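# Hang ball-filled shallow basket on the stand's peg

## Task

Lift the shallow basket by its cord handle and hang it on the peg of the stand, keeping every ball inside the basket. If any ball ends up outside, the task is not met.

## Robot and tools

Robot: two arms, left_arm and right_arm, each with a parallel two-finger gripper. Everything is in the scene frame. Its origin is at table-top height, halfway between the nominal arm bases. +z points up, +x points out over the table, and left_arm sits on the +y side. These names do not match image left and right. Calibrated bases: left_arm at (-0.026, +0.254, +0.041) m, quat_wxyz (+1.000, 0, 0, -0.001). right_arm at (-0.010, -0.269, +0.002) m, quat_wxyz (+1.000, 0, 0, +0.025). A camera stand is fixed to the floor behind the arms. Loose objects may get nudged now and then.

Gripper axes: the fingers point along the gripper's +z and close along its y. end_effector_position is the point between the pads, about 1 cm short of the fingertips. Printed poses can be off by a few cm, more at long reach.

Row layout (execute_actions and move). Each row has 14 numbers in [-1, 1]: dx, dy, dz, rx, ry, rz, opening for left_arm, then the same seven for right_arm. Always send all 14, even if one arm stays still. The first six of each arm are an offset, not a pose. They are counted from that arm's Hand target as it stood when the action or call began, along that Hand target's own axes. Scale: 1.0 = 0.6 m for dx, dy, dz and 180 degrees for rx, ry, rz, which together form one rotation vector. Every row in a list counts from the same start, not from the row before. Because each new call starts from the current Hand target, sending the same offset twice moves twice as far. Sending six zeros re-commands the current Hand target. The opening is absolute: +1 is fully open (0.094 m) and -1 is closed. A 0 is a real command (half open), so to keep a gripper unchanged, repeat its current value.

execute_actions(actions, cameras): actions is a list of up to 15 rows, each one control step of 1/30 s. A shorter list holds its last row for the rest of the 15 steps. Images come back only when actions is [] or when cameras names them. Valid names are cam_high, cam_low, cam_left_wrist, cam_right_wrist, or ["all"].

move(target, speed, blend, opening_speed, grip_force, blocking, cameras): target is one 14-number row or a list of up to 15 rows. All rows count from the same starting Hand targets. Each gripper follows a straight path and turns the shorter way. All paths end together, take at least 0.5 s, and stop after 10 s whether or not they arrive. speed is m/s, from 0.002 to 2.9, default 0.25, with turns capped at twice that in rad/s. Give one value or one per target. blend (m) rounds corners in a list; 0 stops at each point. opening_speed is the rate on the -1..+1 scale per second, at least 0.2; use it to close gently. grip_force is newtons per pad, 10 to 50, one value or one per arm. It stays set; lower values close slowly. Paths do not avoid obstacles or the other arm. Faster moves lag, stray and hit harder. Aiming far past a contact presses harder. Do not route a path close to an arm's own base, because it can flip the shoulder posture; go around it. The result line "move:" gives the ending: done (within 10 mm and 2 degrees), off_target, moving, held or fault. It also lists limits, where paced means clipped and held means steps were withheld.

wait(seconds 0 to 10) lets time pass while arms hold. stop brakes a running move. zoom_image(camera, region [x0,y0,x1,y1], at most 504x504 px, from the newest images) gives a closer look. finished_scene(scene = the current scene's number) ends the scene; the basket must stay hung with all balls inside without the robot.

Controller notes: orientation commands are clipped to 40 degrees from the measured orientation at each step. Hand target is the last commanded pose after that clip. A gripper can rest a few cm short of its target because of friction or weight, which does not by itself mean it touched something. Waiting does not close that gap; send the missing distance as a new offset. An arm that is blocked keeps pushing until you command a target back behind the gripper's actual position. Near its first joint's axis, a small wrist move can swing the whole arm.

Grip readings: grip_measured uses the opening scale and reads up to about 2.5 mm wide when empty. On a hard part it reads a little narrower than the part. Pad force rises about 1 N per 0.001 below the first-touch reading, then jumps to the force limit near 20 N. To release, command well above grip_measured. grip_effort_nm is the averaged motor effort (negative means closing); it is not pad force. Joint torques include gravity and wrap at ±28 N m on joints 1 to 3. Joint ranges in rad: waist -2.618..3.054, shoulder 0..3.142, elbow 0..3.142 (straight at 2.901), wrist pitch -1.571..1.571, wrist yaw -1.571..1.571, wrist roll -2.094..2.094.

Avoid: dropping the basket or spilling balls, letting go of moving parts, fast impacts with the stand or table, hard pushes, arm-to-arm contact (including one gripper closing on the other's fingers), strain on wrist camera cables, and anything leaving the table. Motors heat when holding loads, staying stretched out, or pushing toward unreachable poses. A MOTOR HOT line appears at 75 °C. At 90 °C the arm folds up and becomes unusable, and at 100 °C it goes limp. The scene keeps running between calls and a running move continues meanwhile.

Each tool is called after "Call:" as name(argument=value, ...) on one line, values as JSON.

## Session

Call:
execute_actions(actions=[])

Call:
zoom_image(camera="cam_high", region=[320, 230, 640, 430])

Scene clock: 0.00 s.
left_arm: end_effector_position=(+0.3758, +0.2939, +0.1487) grip_measured=+1.000 grip_effort_nm=n/a end_effector_quat_wxyz=(+0.599, -0.092, +0.791, +0.085) | right_arm: end_effector_position=(+0.3854, -0.2773, +0.1237) grip_measured=+1.000 grip_effort_nm=n/a end_effector_quat_wxyz=(+0.620, +0.036, +0.783, -0.031)
Joint positions: left_arm=[-0.019 1.577 0.374 0.922 -0.268 -0.05 0.094] | right_arm=[-0.014 1.502 0.33 0.939 0.129 0.027 0.094]
Joint velocities: within noise
Joint torques (N m): no reading
Motor temperatures (°C): left_arm=[23 30 37 29 26 26 28] | right_arm=[24 26 31 28 23 24 25]
Heat: left arm: 37 °C; right arm: 31 °C.
Hand target: left_arm +0.3752, +0.2943, +0.1464; +0.594, -0.092, +0.794, +0.087 | right_arm +0.3853, -0.2774, +0.1225; +0.617, +0.036, +0.785, -0.032
Tool commands: left_gripper/opening=+1.0 right_gripper/opening=+1.0

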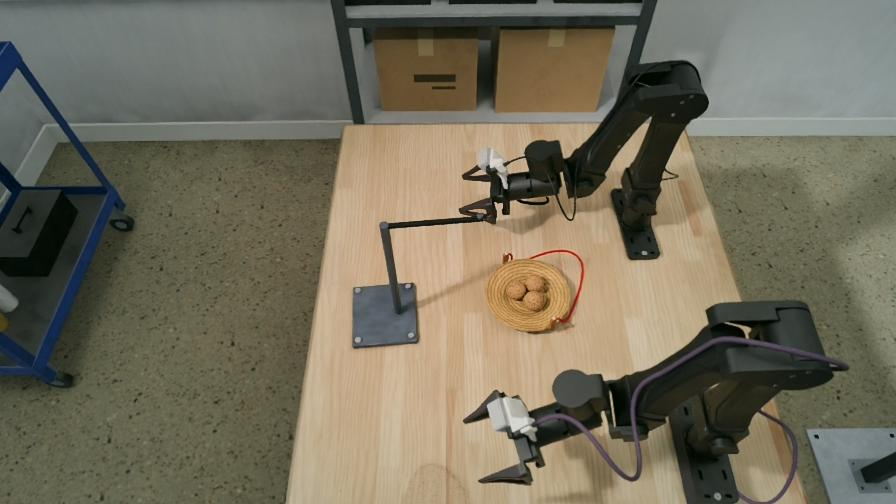

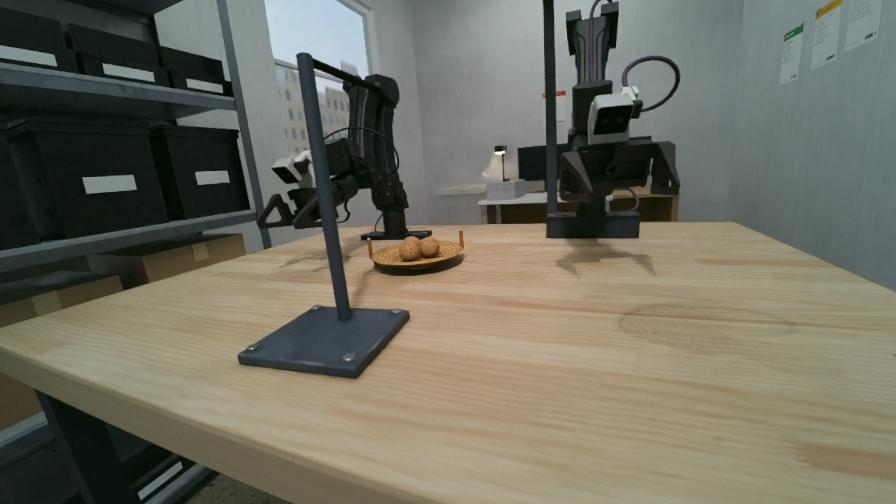

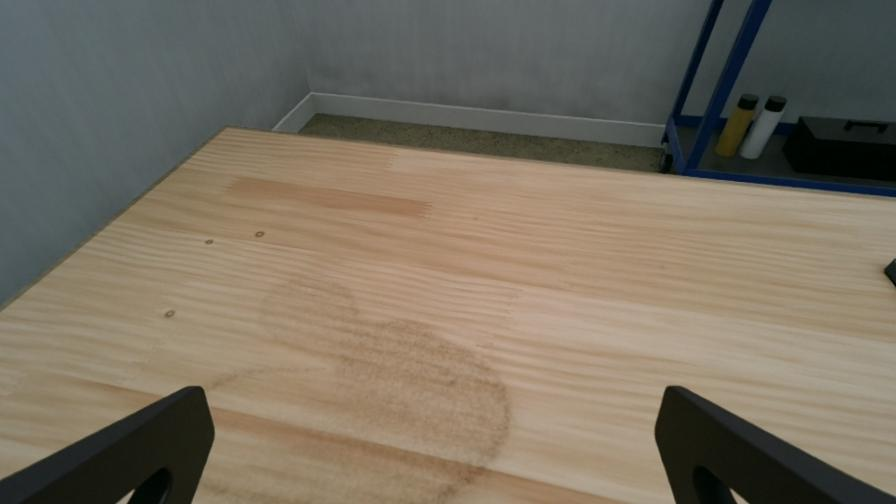

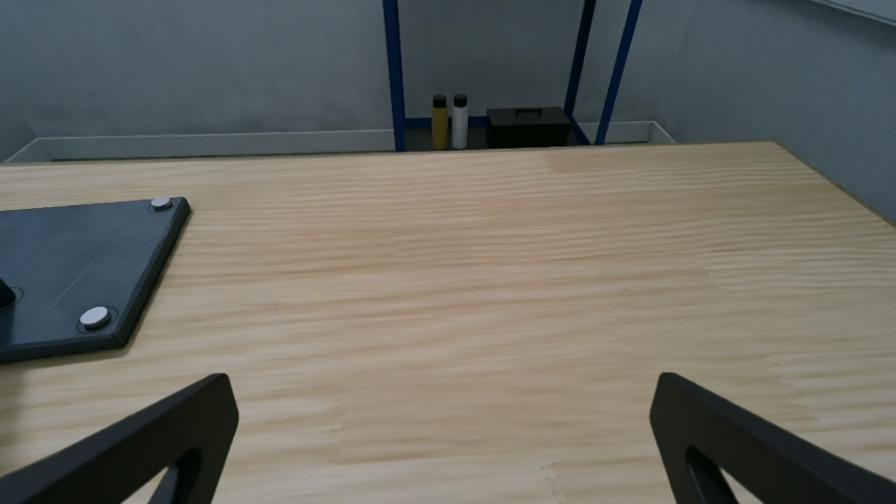

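Scaled by 1.575 from the camera's 896x504 image, which has a finer 1280x720 frame.

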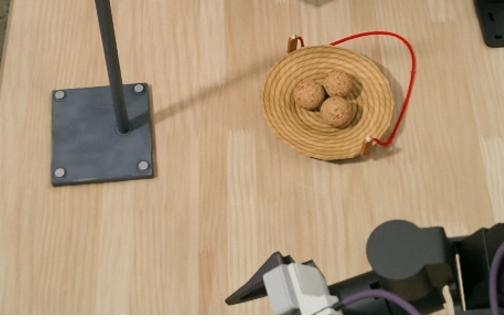

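Call:
move(target=[-0.011,-0.5645,-0.582,0.333,0.305,0.431,0.2,0.047,-0.515,-0.18,0.27,0.0017,0.065,1.0], cameras=["cam_high","cam_left_wrist"])

Call:
zoom_image(camera="cam_high", region=[370, 200, 510, 300])

Scene clock: 73.27 s.
left_arm: end_effector_position=(+0.1387, -0.1175, +0.2481) grip_measured=+0.203 grip_effort_nm=-0.17 end_effector_quat_wxyz=(+0.081, +0.626, +0.775, -0.038) | right_arm: end_effector_position=(+0.2435, -0.5679, +0.1197) grip_measured=+1.000 grip_effort_nm=0.02 end_effector_quat_wxyz=(+0.544, +0.359, +0.702, -0.286)
Joint positions: left_arm=[-1.158 1.989 2.131 -1.534 -0.009 0.199 0.057] | right_arm=[-0.849 1.494 0.32 0.926 0.154 0.028 0.094]
Joint torques (N m): left_arm=[-0.05 -8.34 8.55 0.32 0.12 0.09] | right_arm=[-0.47 -4.15 7.43 1.68 0.08 0.02]
Motor temperatures (°C): left_arm=[23 31 39 34 26 26 28] | right_arm=[24 28 32 34 23 24 25]
Heat: left arm: 39 °C; right arm: 34 °C.
Hand target: left_arm +0.1375, -0.1197, +0.2402; +0.000, +0.632, +0.775, +0.000 | right_arm +0.2447, -0.5744, +0.1224; +0.546, +0.364, +0.697, -0.290
Off the commanded pose: left_arm 0.008 m, 10 deg | right_arm 0.007 m, 1 deg.
joint sent to its limit (left arm) — joint 4 (wrist pitch), lower limit. The joint targets are off in orientation, not in position.
move: off_target (left_arm)
Images, in order (width x height): cam_high 896x504, cam_left_wrist 896x504.

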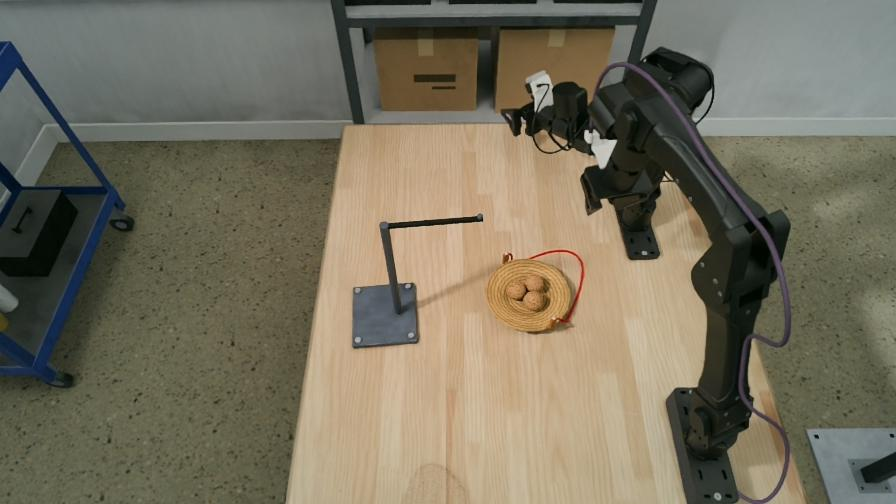

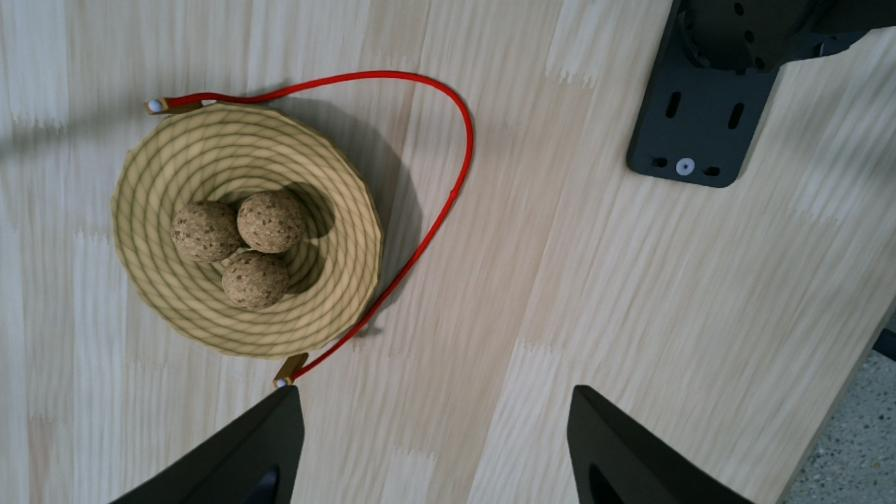

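Scaled by 3.600 from the camera's 896x504 image, which has a finer 1280x720 frame.

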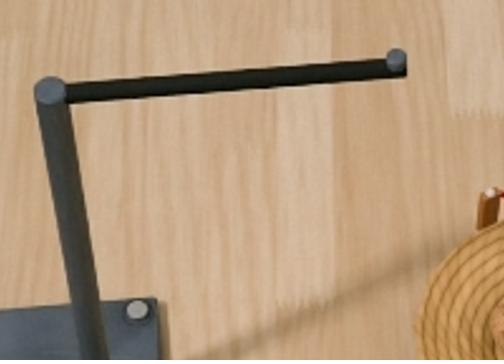

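Call:
move(target=[-0.0765,0.0,0.258,0,0,-0.036,0.2,0,0,0,0,0,0,1.0], cameras=["cam_high","cam_left_wrist"])

Scene clock: 114.97 s.
left_arm: end_effector_position=(+0.1471, -0.1551, +0.0923) grip_measured=+0.203 grip_effort_nm=-0.17 end_effector_quat_wxyz=(-0.003, +0.588, +0.809, +0.006) | right_arm: end_effector_position=(+0.2435, -0.5679, +0.1197) grip_measured=+1.000 grip_effort_nm=0.02 end_effector_quat_wxyz=(+0.544, +0.359, +0.702, -0.286)
Joint positions: left_arm=[-1.174 2.294 1.996 -1.284 -0.007 0.082 0.057] | right_arm=[-0.849 1.494 0.32 0.926 0.154 0.028 0.094]
Joint torques (N m): left_arm=[-0.46 -12 8.62 0.37 0.1 -0.08] | right_arm=[-0.49 -4.1 7.42 1.68 0.09 0.03]
Heat: left arm: 41 °C; right arm: 34 °C.
Hand target: left_arm +0.1466, -0.1646, +0.0853; +0.000, +0.587, +0.809, +0.000 | right_arm +0.2447, -0.5743, +0.1224; +0.546, +0.364, +0.697, -0.290
Off the commanded pose: left_arm 0.012 m, 1 deg | right_arm 0.007 m, 1 deg.
move: off_target (left_arm)
Images, in order (width x height): cam_high 896x504, cam_left_wrist 896x504.

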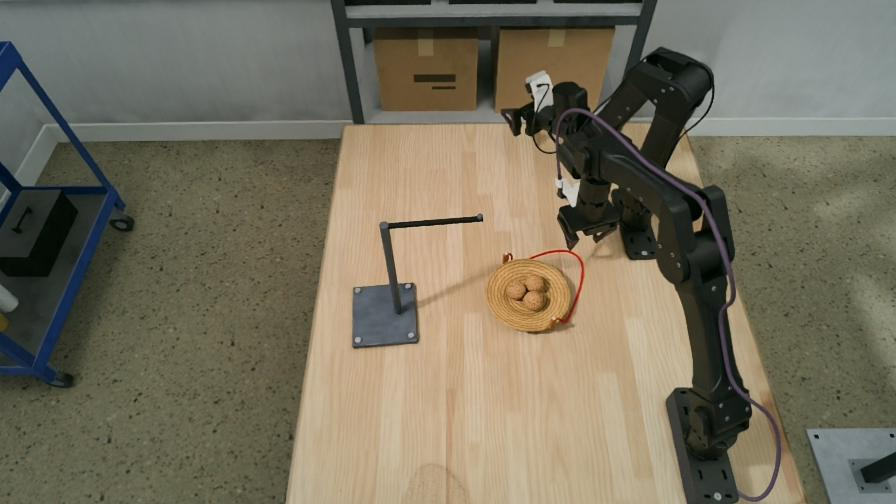

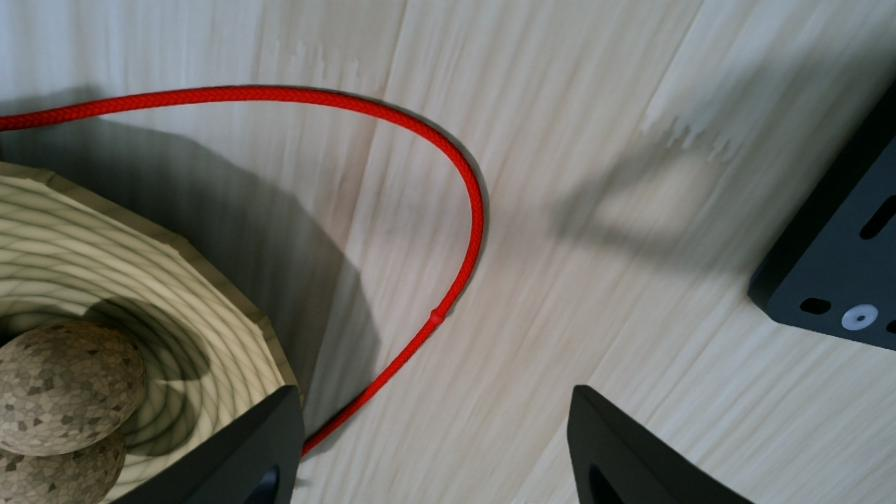

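Call:
move(target=[-0.0105,-0.019,0.11,0,0,0,-0.3,0,0,0,0,0,0,1.0], cameras=["cam_left_wrist"], speed=0.12)

Scene clock: 131.83 s.
left_arm: end_effector_position=(+0.1415, -0.1754, +0.0384) grip_measured=-0.297 grip_effort_nm=-0.17 end_effector_quat_wxyz=(+0.013, +0.589, +0.808, -0.005) | right_arm: end_effector_position=(+0.2435, -0.5679, +0.1197) grip_measured=+1.000 grip_effort_nm=0.02 end_effector_quat_wxyz=(+0.544, +0.359, +0.702, -0.286)
Joint positions: left_arm=[-1.202 2.361 1.896 -1.078 -0.006 0.056 0.033] | right_arm=[-0.849 1.494 0.32 0.926 0.154 0.028 0.094]
Joint torques (N m): left_arm=[-0.32 -11.7 5.86 0.47 0.09 -0.07] | right_arm=[-0.47 -4.11 7.45 1.69 0.07 0.03]
Heat: left arm: 42 °C; right arm: 34 °C.
Hand target: left_arm +0.1376, -0.1741, +0.0193; +0.000, +0.588, +0.809, +0.000 | right_arm +0.2447, -0.5743, +0.1224; +0.546, +0.364, +0.697, -0.290
Off the commanded pose: left_arm 0.020 m, 2 deg | right_arm 0.007 m, 1 deg.
move: off_target (left_arm)
Images, in order (width x height): cam_left_wrist 896x504.

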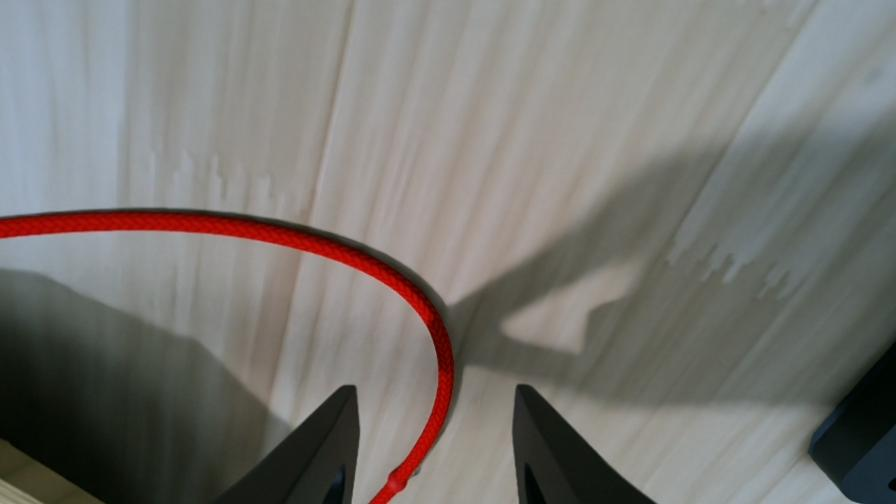

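Call:
move(target=[0.0275,0.002,0.018,0,0,0,-0.4,0,0,0,0,0,0,1.0], cameras=["cam_left_wrist"], speed=0.06)

Scene clock: 149.20 s.
left_arm: end_effector_position=(+0.1355, -0.1599, +0.0152) grip_measured=-0.398 grip_effort_nm=-0.15 end_effector_quat_wxyz=(+0.000, +0.589, +0.808, +0.003) | right_arm: end_effector_position=(+0.2435, -0.5679, +0.1197) grip_measured=+1.000 grip_effort_nm=0.02 end_effector_quat_wxyz=(+0.545, +0.359, +0.702, -0.286)
Joint positions: left_arm=[-1.202 2.353 1.787 -1.009 -0.005 0.056 0.028] | right_arm=[-0.849 1.494 0.32 0.926 0.154 0.028 0.094]
Joint torques (N m): left_arm=[0.03 -15.24 3.71 0.57 0.09 -0.03] | right_arm=[-0.46 -4.16 7.43 1.69 0.07 0.03]
Motor temperatures (°C): left_arm=[23 36 41 30 26 26 28] | right_arm=[24 27 32 35 23 24 25]
Heat: left arm: 41 °C; right arm: 35 °C.
Hand target: left_arm +0.1337, -0.1581, +0.0086; +0.000, +0.588, +0.809, +0.000 | right_arm +0.2447, -0.5744, +0.1224; +0.546, +0.364, +0.697, -0.290
Off the commanded pose: left_arm 0.007 m, 0 deg | right_arm 0.007 m, 1 deg.
move: done
Images, in order (width x height): cam_left_wrist 896x504.

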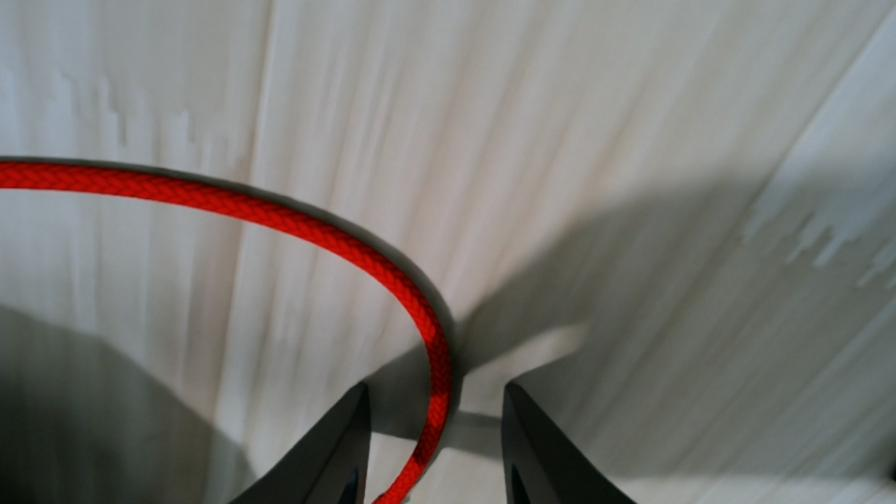

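Call:
move(target=[0.0,0.0,0.012,0,0,0,-0.4,0,0,0,0,0,0,1.0], cameras=["cam_left_wrist"], speed=0.05)

Scene clock: 158.97 s.
left_arm: end_effector_position=(+0.1355, -0.1599, +0.0147) grip_measured=-0.398 grip_effort_nm=-0.15 end_effector_quat_wxyz=(+0.001, +0.589, +0.808, +0.002) | right_arm: end_effector_position=(+0.2435, -0.5679, +0.1197) grip_measured=+1.000 grip_effort_nm=0.02 end_effector_quat_wxyz=(+0.545, +0.359, +0.702, -0.286)
Joint positions: left_arm=[-1.202 2.35 1.778 -0.999 -0.005 0.056 0.028] | right_arm=[-0.849 1.494 0.32 0.926 0.154 0.028 0.094]
Joint torques (N m): left_arm=[0.03 -13.9 3.34 0.74 0.09 -0.03] | right_arm=[-0.42 -4.12 7.39 1.69 0.08 0.04]
Heat: left arm: 40 °C; right arm: 35 °C.
Hand target: left_arm +0.1336, -0.1580, +0.0013; +0.000, +0.588, +0.809, +0.000 | right_arm +0.2447, -0.5744, +0.1224; +0.546, +0.364, +0.697, -0.290
Off the commanded pose: left_arm 0.014 m, 0 deg | right_arm 0.007 m, 1 deg.
move: off_target (left_arm)
Images, in order (width x height): cam_left_wrist 896x504.

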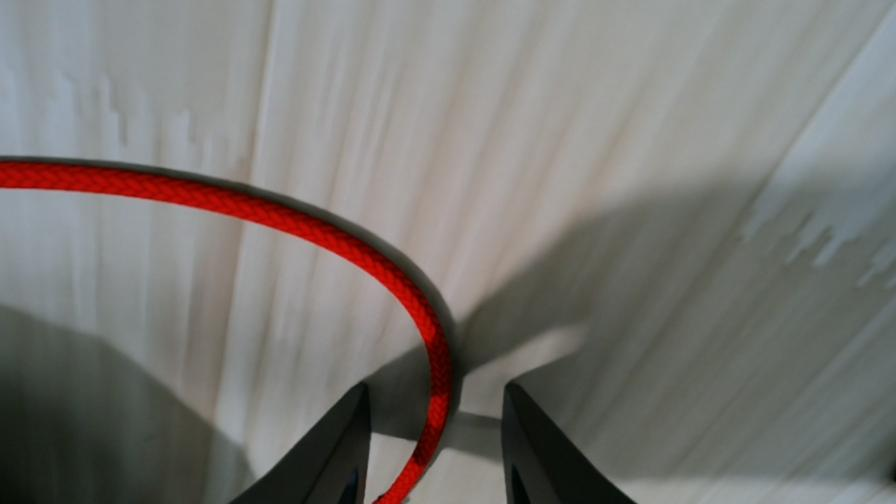

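Call:
move(target=[0,0,0,0,0,0,-1.0,0,0,0,0,0,0,1.0], cameras=["cam_left_wrist"], opening_speed=0.4)

Call:
zoom_image(camera="cam_left_wrist", region=[340, 330, 540, 504])

Scene clock: 165.63 s.
left_arm: end_effector_position=(+0.1375, -0.1618, +0.0147) grip_measured=-0.957 grip_effort_nm=-1.00 end_effector_quat_wxyz=(+0.007, +0.589, +0.808, +0.002) | right_arm: end_effector_position=(+0.2435, -0.5679, +0.1197) grip_measured=+1.000 grip_effort_nm=0.02 end_effector_quat_wxyz=(+0.545, +0.359, +0.702, -0.286)
Joint positions: left_arm=[-1.202 2.35 1.778 -0.99 -0.012 0.056 0.002] | right_arm=[-0.849 1.494 0.32 0.926 0.154 0.028 0.094]
Joint torques (N m): left_arm=[0.03 -13.94 3.36 0.64 0.15 -0.03] | right_arm=[-0.46 -4.12 7.39 1.68 0.07 0.03]
Heat: left arm: 39 °C; right arm: 35 °C.
Hand target: left_arm +0.1336, -0.1580, +0.0013; +0.000, +0.588, +0.809, +0.000 | right_arm +0.2447, -0.5744, +0.1224; +0.546, +0.364, +0.697, -0.290
Off the commanded pose: left_arm 0.014 m, 1 deg | right_arm 0.007 m, 1 deg.
move: off_target (left_arm)
Images, in order (width x height): cam_left_wrist 896x504.

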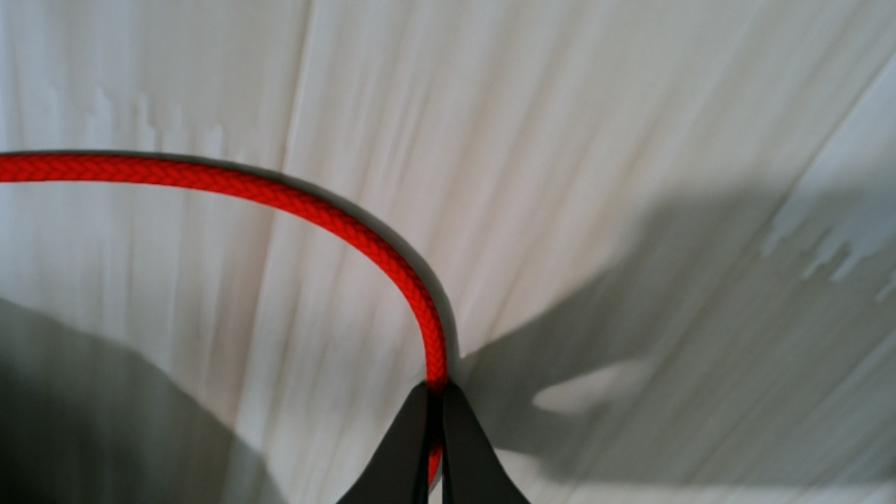

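Scaled by 2.520 from the camera's 896x504 image, which has a finer 1280x720 frame.

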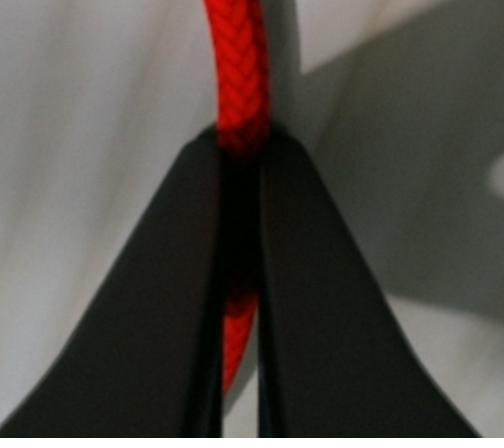

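Call:
move(target=[[0.01,0.067,-0.19,-0.03,0,0,-1.0,0,0,0,0,0,0,1.0],[0.0745,0.267,-0.453,-0.111,0,0,-1.0,0,0,0,0,0,0,1.0]], cameras=["cam_high","cam_low","cam_left_wrist"], speed=0.12, blend=0.03)

Call:
zoom_image(camera="cam_low", region=[330, 80, 490, 290])

Scene clock: 187.10 s.
left_arm: end_effector_position=(+0.2733, -0.0718, +0.2544) grip_measured=-0.960 grip_effort_nm=-1.06 end_effector_quat_wxyz=(+0.152, +0.585, +0.787, +0.124) | right_arm: end_effector_position=(+0.2435, -0.5679, +0.1197) grip_measured=+1.000 grip_effort_nm=0.02 end_effector_quat_wxyz=(+0.545, +0.359, +0.702, -0.286)
Joint positions: left_arm=[-0.961 2.111 2.294 -1.535 -0.331 0.352 0.002] | right_arm=[-0.849 1.494 0.32 0.926 0.154 0.028 0.094]
Joint torques (N m): left_arm=[0.18 -15.94 8.24 0.41 -0.26 0.08] | right_arm=[-0.44 -4.14 7.43 1.68 0.08 0.02]
Heat: left arm: 40 °C; right arm: 35 °C.
Hand target: left_arm +0.2723, -0.0660, +0.2732; +0.102, +0.579, +0.797, +0.140 | right_arm +0.2447, -0.5744, +0.1224; +0.546, +0.364, +0.697, -0.290
Off the commanded pose: left_arm 0.020 m, 6 deg | right_arm 0.007 m, 1 deg.
joint sent to its limit (left arm) — joint 4 (wrist pitch), lower limit. The joint targets are off in orientation, not in position.
move: off_target (left_arm)
Images, in order (width x height): cam_high 896x504, cam_low 896x504, cam_left_wrist 896x504.

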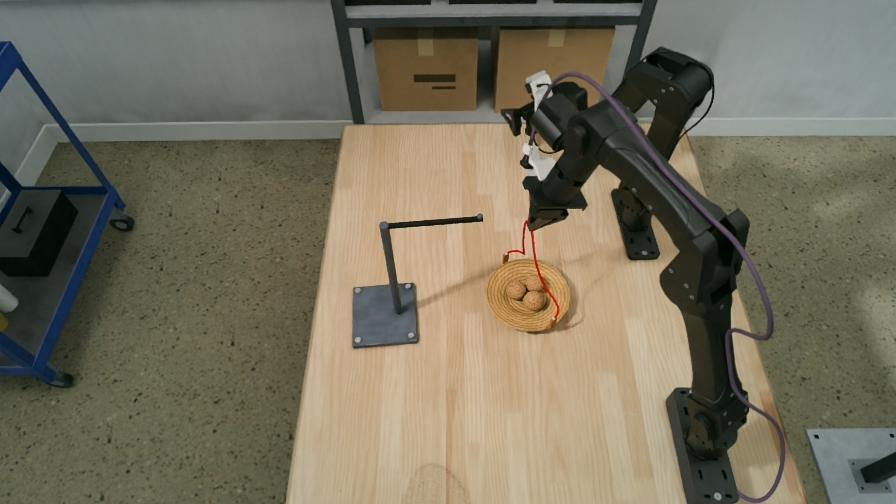

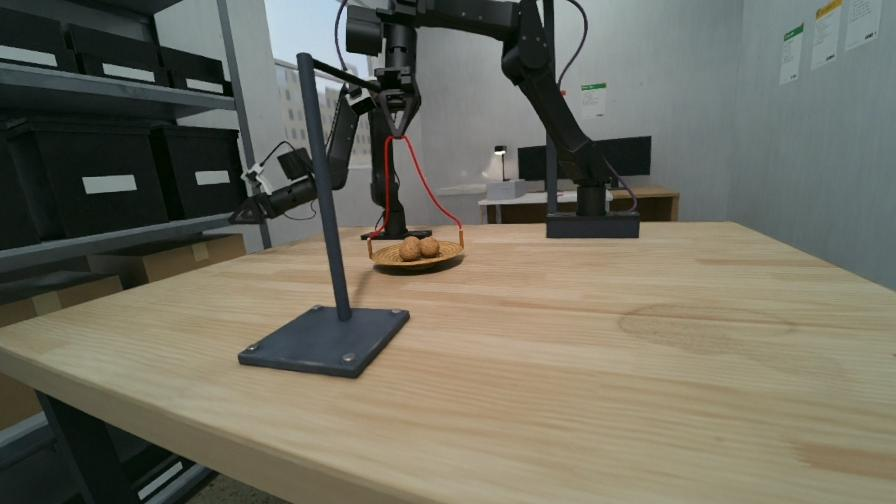

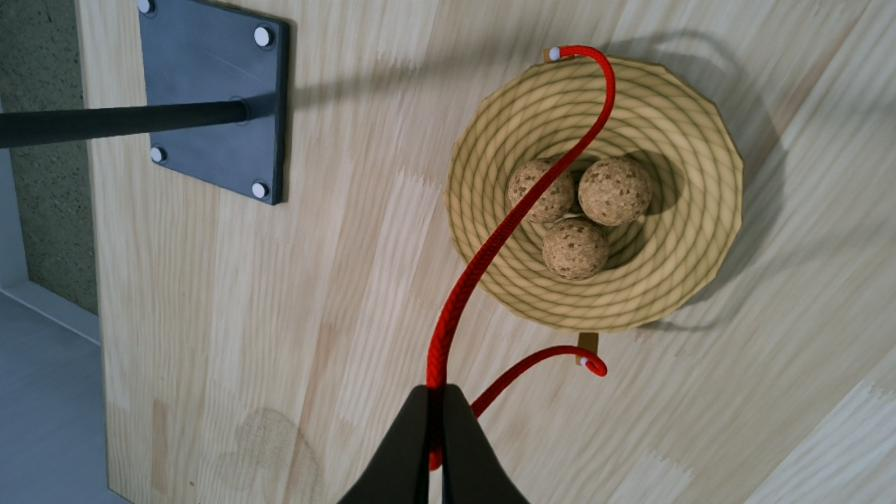

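Scaled by 2.400 from the camera's 896x504 image, which has a finer 1280x720 frame.

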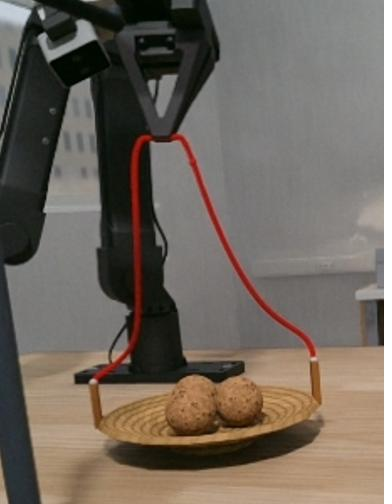

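Call:
move(target=[0.032,0.032,-0.058,-0.075,0,0,-1.0,0,0,0,0,0,0,1.0], cameras=["cam_high","cam_low","cam_left_wrist"], speed=0.05)

Call:
zoom_image(camera="cam_low", region=[330, 70, 490, 280])

Scene clock: 199.97 s.
left_arm: end_effector_position=(+0.2769, -0.0563, +0.2942) grip_measured=-0.961 grip_effort_nm=-1.06 end_effector_quat_wxyz=(+0.208, +0.576, +0.761, +0.212) | right_arm: end_effector_position=(+0.2435, -0.5679, +0.1197) grip_measured=+1.000 grip_effort_nm=0.02 end_effector_quat_wxyz=(+0.545, +0.359, +0.702, -0.286)
Joint positions: left_arm=[-1.016 2.042 2.279 -1.542 -0.548 0.352 0.002] | right_arm=[-0.849 1.494 0.32 0.926 0.154 0.028 0.094]
Joint torques (N m): left_arm=[-0.46 -16.84 5.38 0.57 -0.56 -0.04] | right_arm=[-0.44 -4.15 7.43 1.68 0.07 0.04]
Heat: left arm: 40 °C; right arm: 35 °C.
Hand target: left_arm +0.2722, -0.0459, +0.3124; +0.169, +0.563, +0.775, +0.233 | right_arm +0.2447, -0.5744, +0.1224; +0.546, +0.364, +0.697, -0.290
Off the commanded pose: left_arm 0.021 m, 6 deg | right_arm 0.007 m, 1 deg.
joint sent to its limit (left arm) — joint 4 (wrist pitch), lower limit. The joint targets are off in orientation, not in position.
move: off_target (left_arm)
Images, in order (width x height): cam_high 896x504, cam_low 896x504, cam_left_wrist 896x504.

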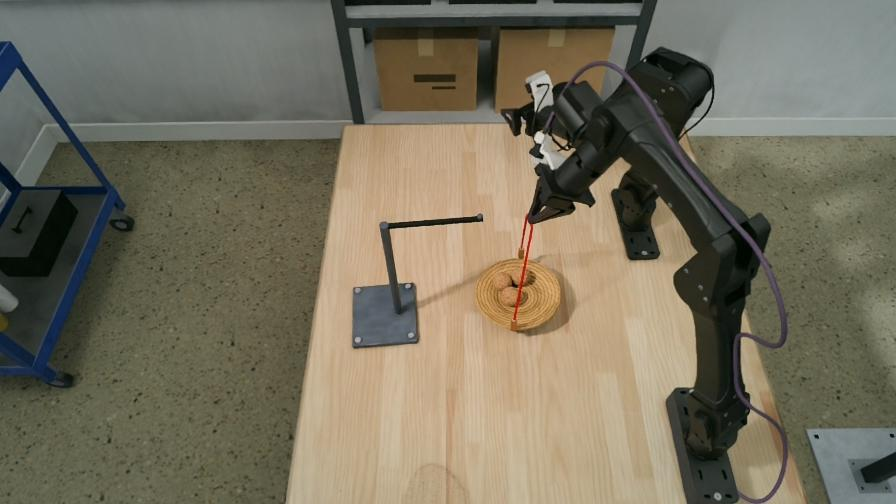

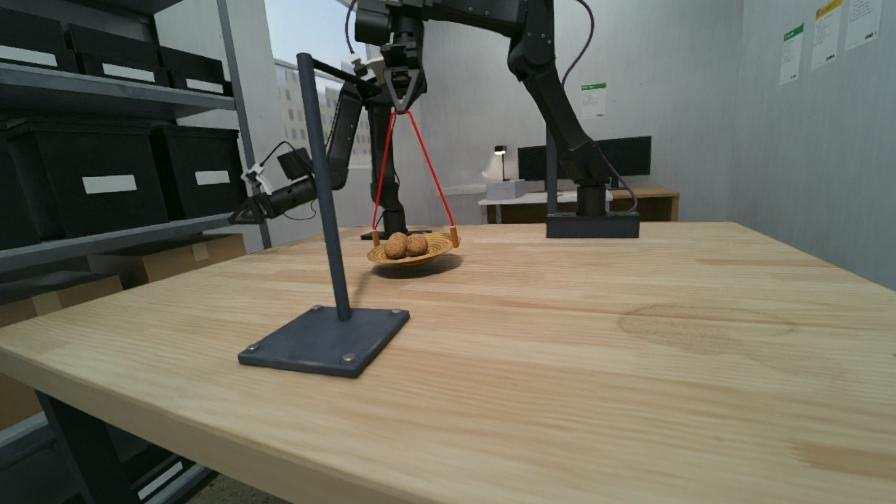

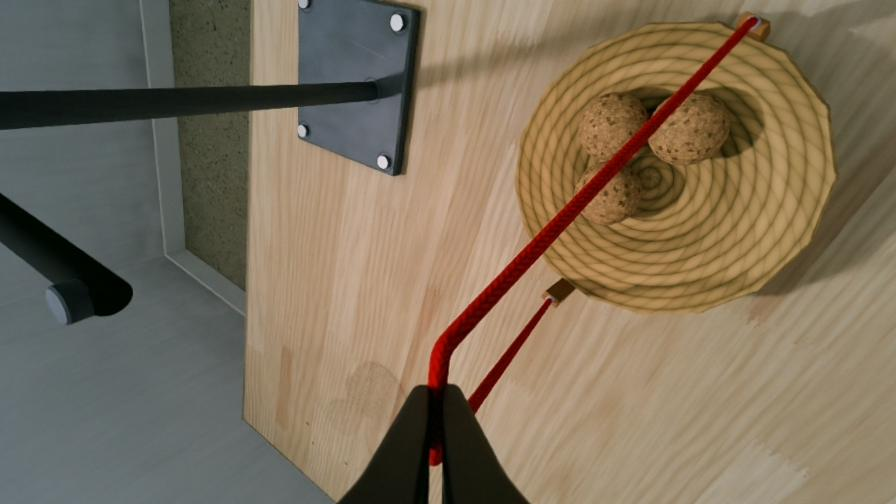

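Scaled by 2.400 from the camera's 896x504 image, which has a finer 1280x720 frame.

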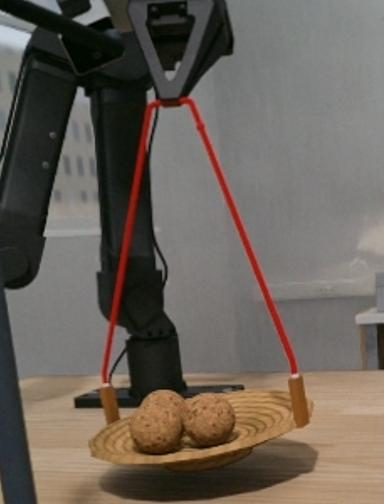

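Call:
move(target=[[0,0.032,-0.049,-0.03,0,0,-1.0,0,0,0,0,0,0,1.0],[-0.029,0.126,-0.062,-0.0936,-0.067,0.0747,-1.0,0,0,0,0,0,0,1.0]], cameras=["cam_high","cam_low","cam_left_wrist"], speed=0.07, blend=0.01)

Call:
zoom_image(camera="cam_low", region=[290, 0, 470, 250])

Call:
zoom_image(camera="cam_high", region=[370, 150, 570, 320])

Scene clock: 223.97 s.
left_arm: end_effector_position=(+0.3161, -0.0558, +0.3701) grip_measured=-0.961 grip_effort_nm=-1.05 end_effector_quat_wxyz=(+0.281, +0.653, +0.638, +0.296) | right_arm: end_effector_position=(+0.2435, -0.5679, +0.1197) grip_measured=+1.000 grip_effort_nm=0.02 end_effector_quat_wxyz=(+0.545, +0.359, +0.702, -0.286)
Joint positions: left_arm=[-0.984 2.04 2.464 -1.453 -0.679 0.803 0.002] | right_arm=[-0.849 1.494 0.32 0.926 0.154 0.028 0.094]
Joint torques (N m): left_arm=[0.51 -15.05 5.18 1.53 -0.46 0.05] | right_arm=[-0.49 -4.11 7.43 1.69 0.09 0.03]
Motor temperatures (°C): left_arm=[23 43 40 30 26 26 29] | right_arm=[24 26 32 36 23 24 25]
Heat: left arm: 43 °C; right arm: 36 °C.
Hand target: left_arm +0.3181, -0.0494, +0.3850; +0.301, +0.640, +0.640, +0.302 | right_arm +0.2447, -0.5744, +0.1224; +0.546, +0.364, +0.697, -0.290
Off the commanded pose: left_arm 0.016 m, 3 deg | right_arm 0.007 m, 1 deg.
move: off_target (left_arm)
Images, in order (width x height): cam_high 896x504, cam_low 896x504, cam_left_wrist 896x504.

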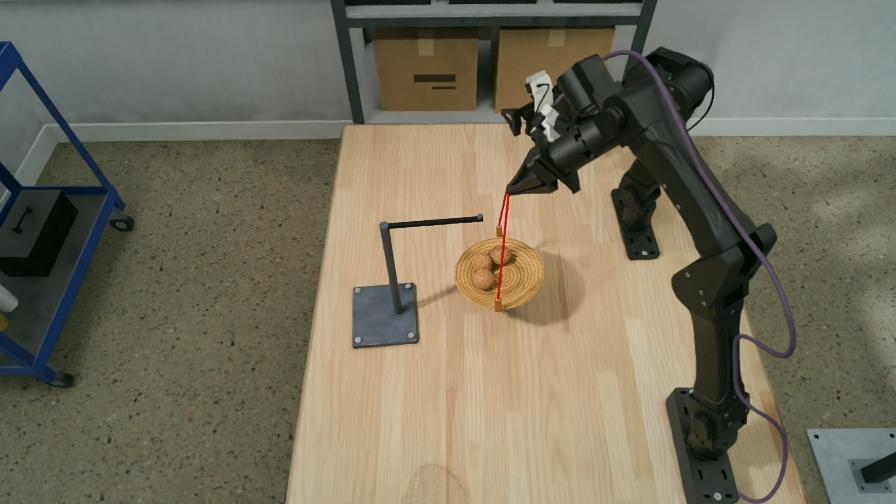

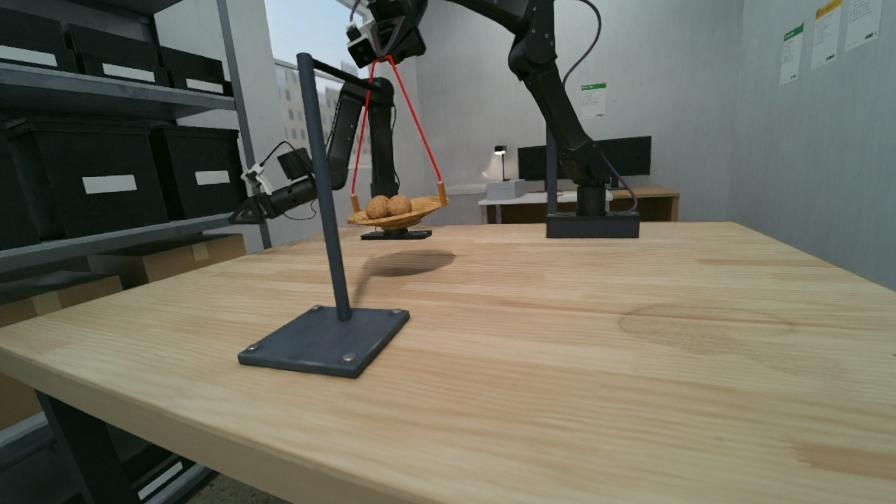

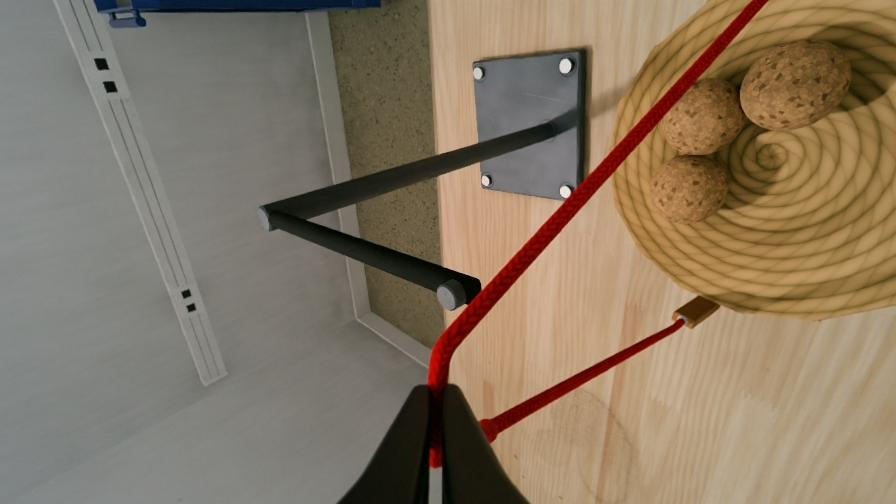

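Scaled by 2.016 from the camera's 896x504 image, which has a finer 1280x720 frame.

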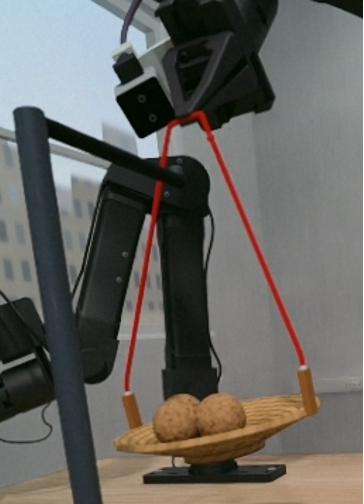

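Scaled by 2.520 from the camera's 896x504 image, which has a finer 1280x720 frame.

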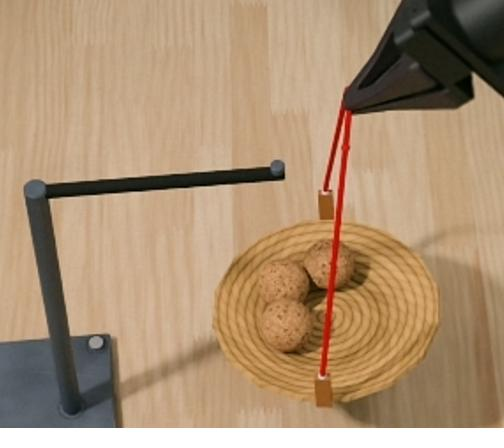

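Call:
move(target=[0.03,0.083,0.1195,-0.04,0,0,-1.0,0,0,0,0,0,0,1.0], cameras=["cam_high","cam_low","cam_left_wrist"], speed=0.07)

Call:
zoom_image(camera="cam_low", region=[290, 0, 450, 220])

Call:
zoom_image(camera="cam_high", region=[370, 160, 530, 300])

Scene clock: 260.83 s.
left_arm: end_effector_position=(+0.4071, -0.0385, +0.3529) grip_measured=-0.961 grip_effort_nm=-1.06 end_effector_quat_wxyz=(+0.313, +0.637, +0.619, +0.335) | right_arm: end_effector_position=(+0.2435, -0.5679, +0.1197) grip_measured=+1.000 grip_effort_nm=0.02 end_effector_quat_wxyz=(+0.545, +0.359, +0.702, -0.286)
Joint positions: left_arm=[-0.802 2.026 2.244 -1.026 -0.642 1.06 0.002] | right_arm=[-0.849 1.494 0.32 0.926 0.154 0.028 0.094]
Joint torques (N m): left_arm=[0.34 -17.68 6.22 1.9 -0.35 0.05] | right_arm=[-0.44 -4.12 7.45 1.68 0.07 0.03]
Heat: left arm: 42 °C; right arm: 36 °C.
Hand target: left_arm +0.4050, -0.0313, +0.3780; +0.341, +0.619, +0.620, +0.341 | right_arm +0.2447, -0.5744, +0.1224; +0.546, +0.364, +0.697, -0.290
Off the commanded pose: left_arm 0.026 m, 4 deg | right_arm 0.007 m, 1 deg.
move: off_target (left_arm)
Images, in order (width x height): cam_high 896x504, cam_low 896x504, cam_left_wrist 896x504.

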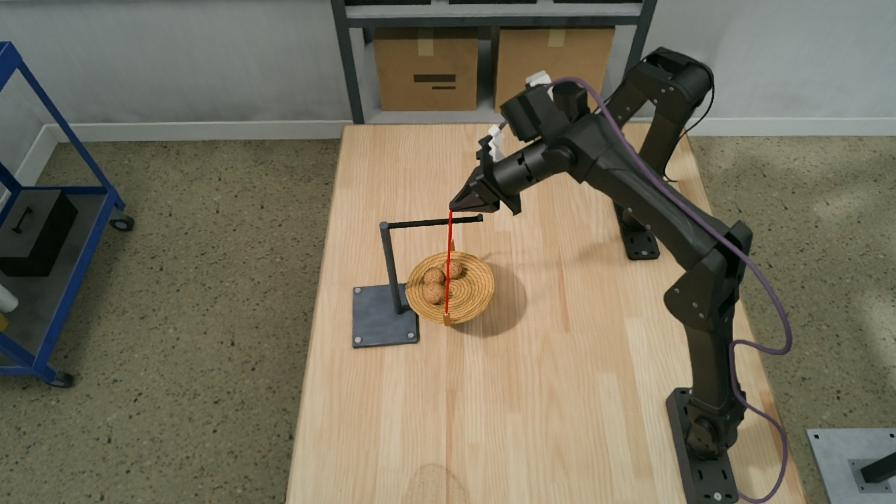

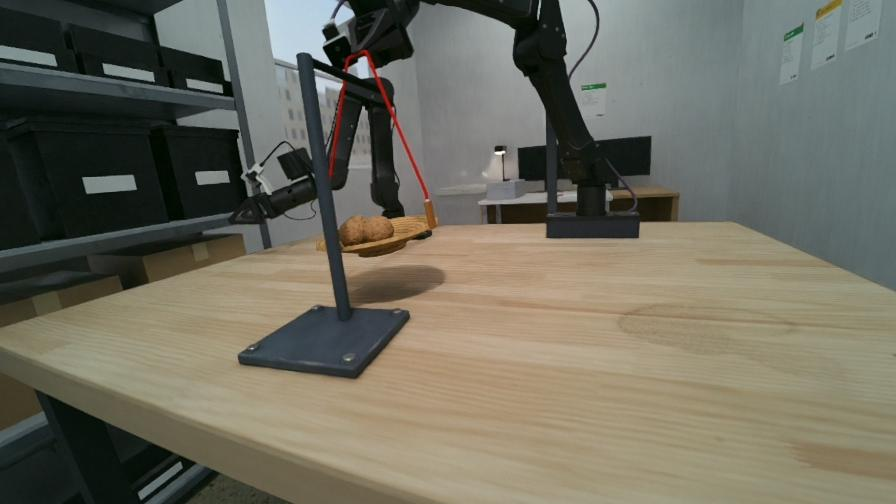

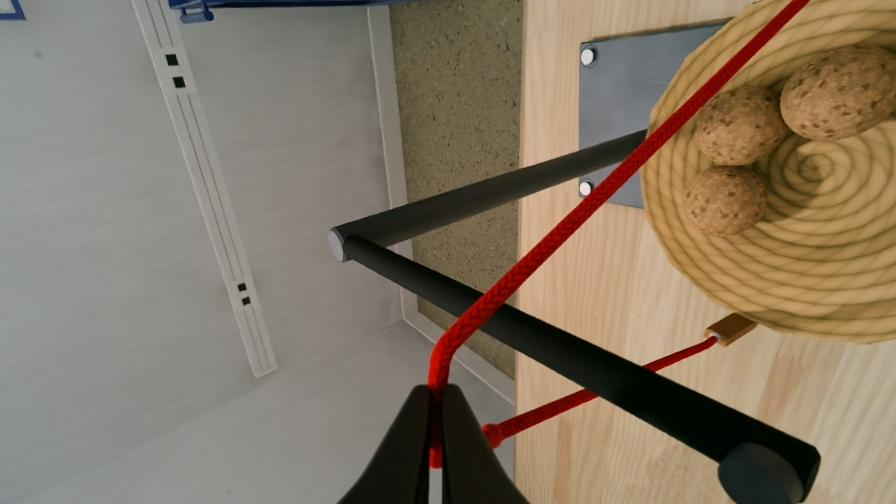

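Scaled by 2.291 from the camera's 896x504 image, which has a finer 1280x720 frame.

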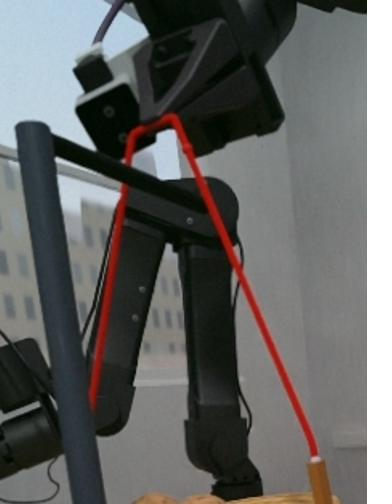

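Scaled by 3.150 from the camera's 896x504 image, which has a finer 1280x720 frame.

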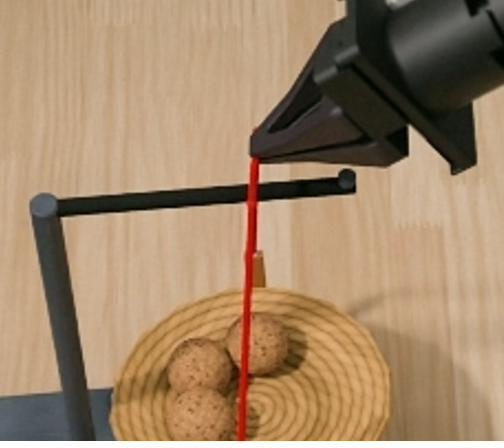

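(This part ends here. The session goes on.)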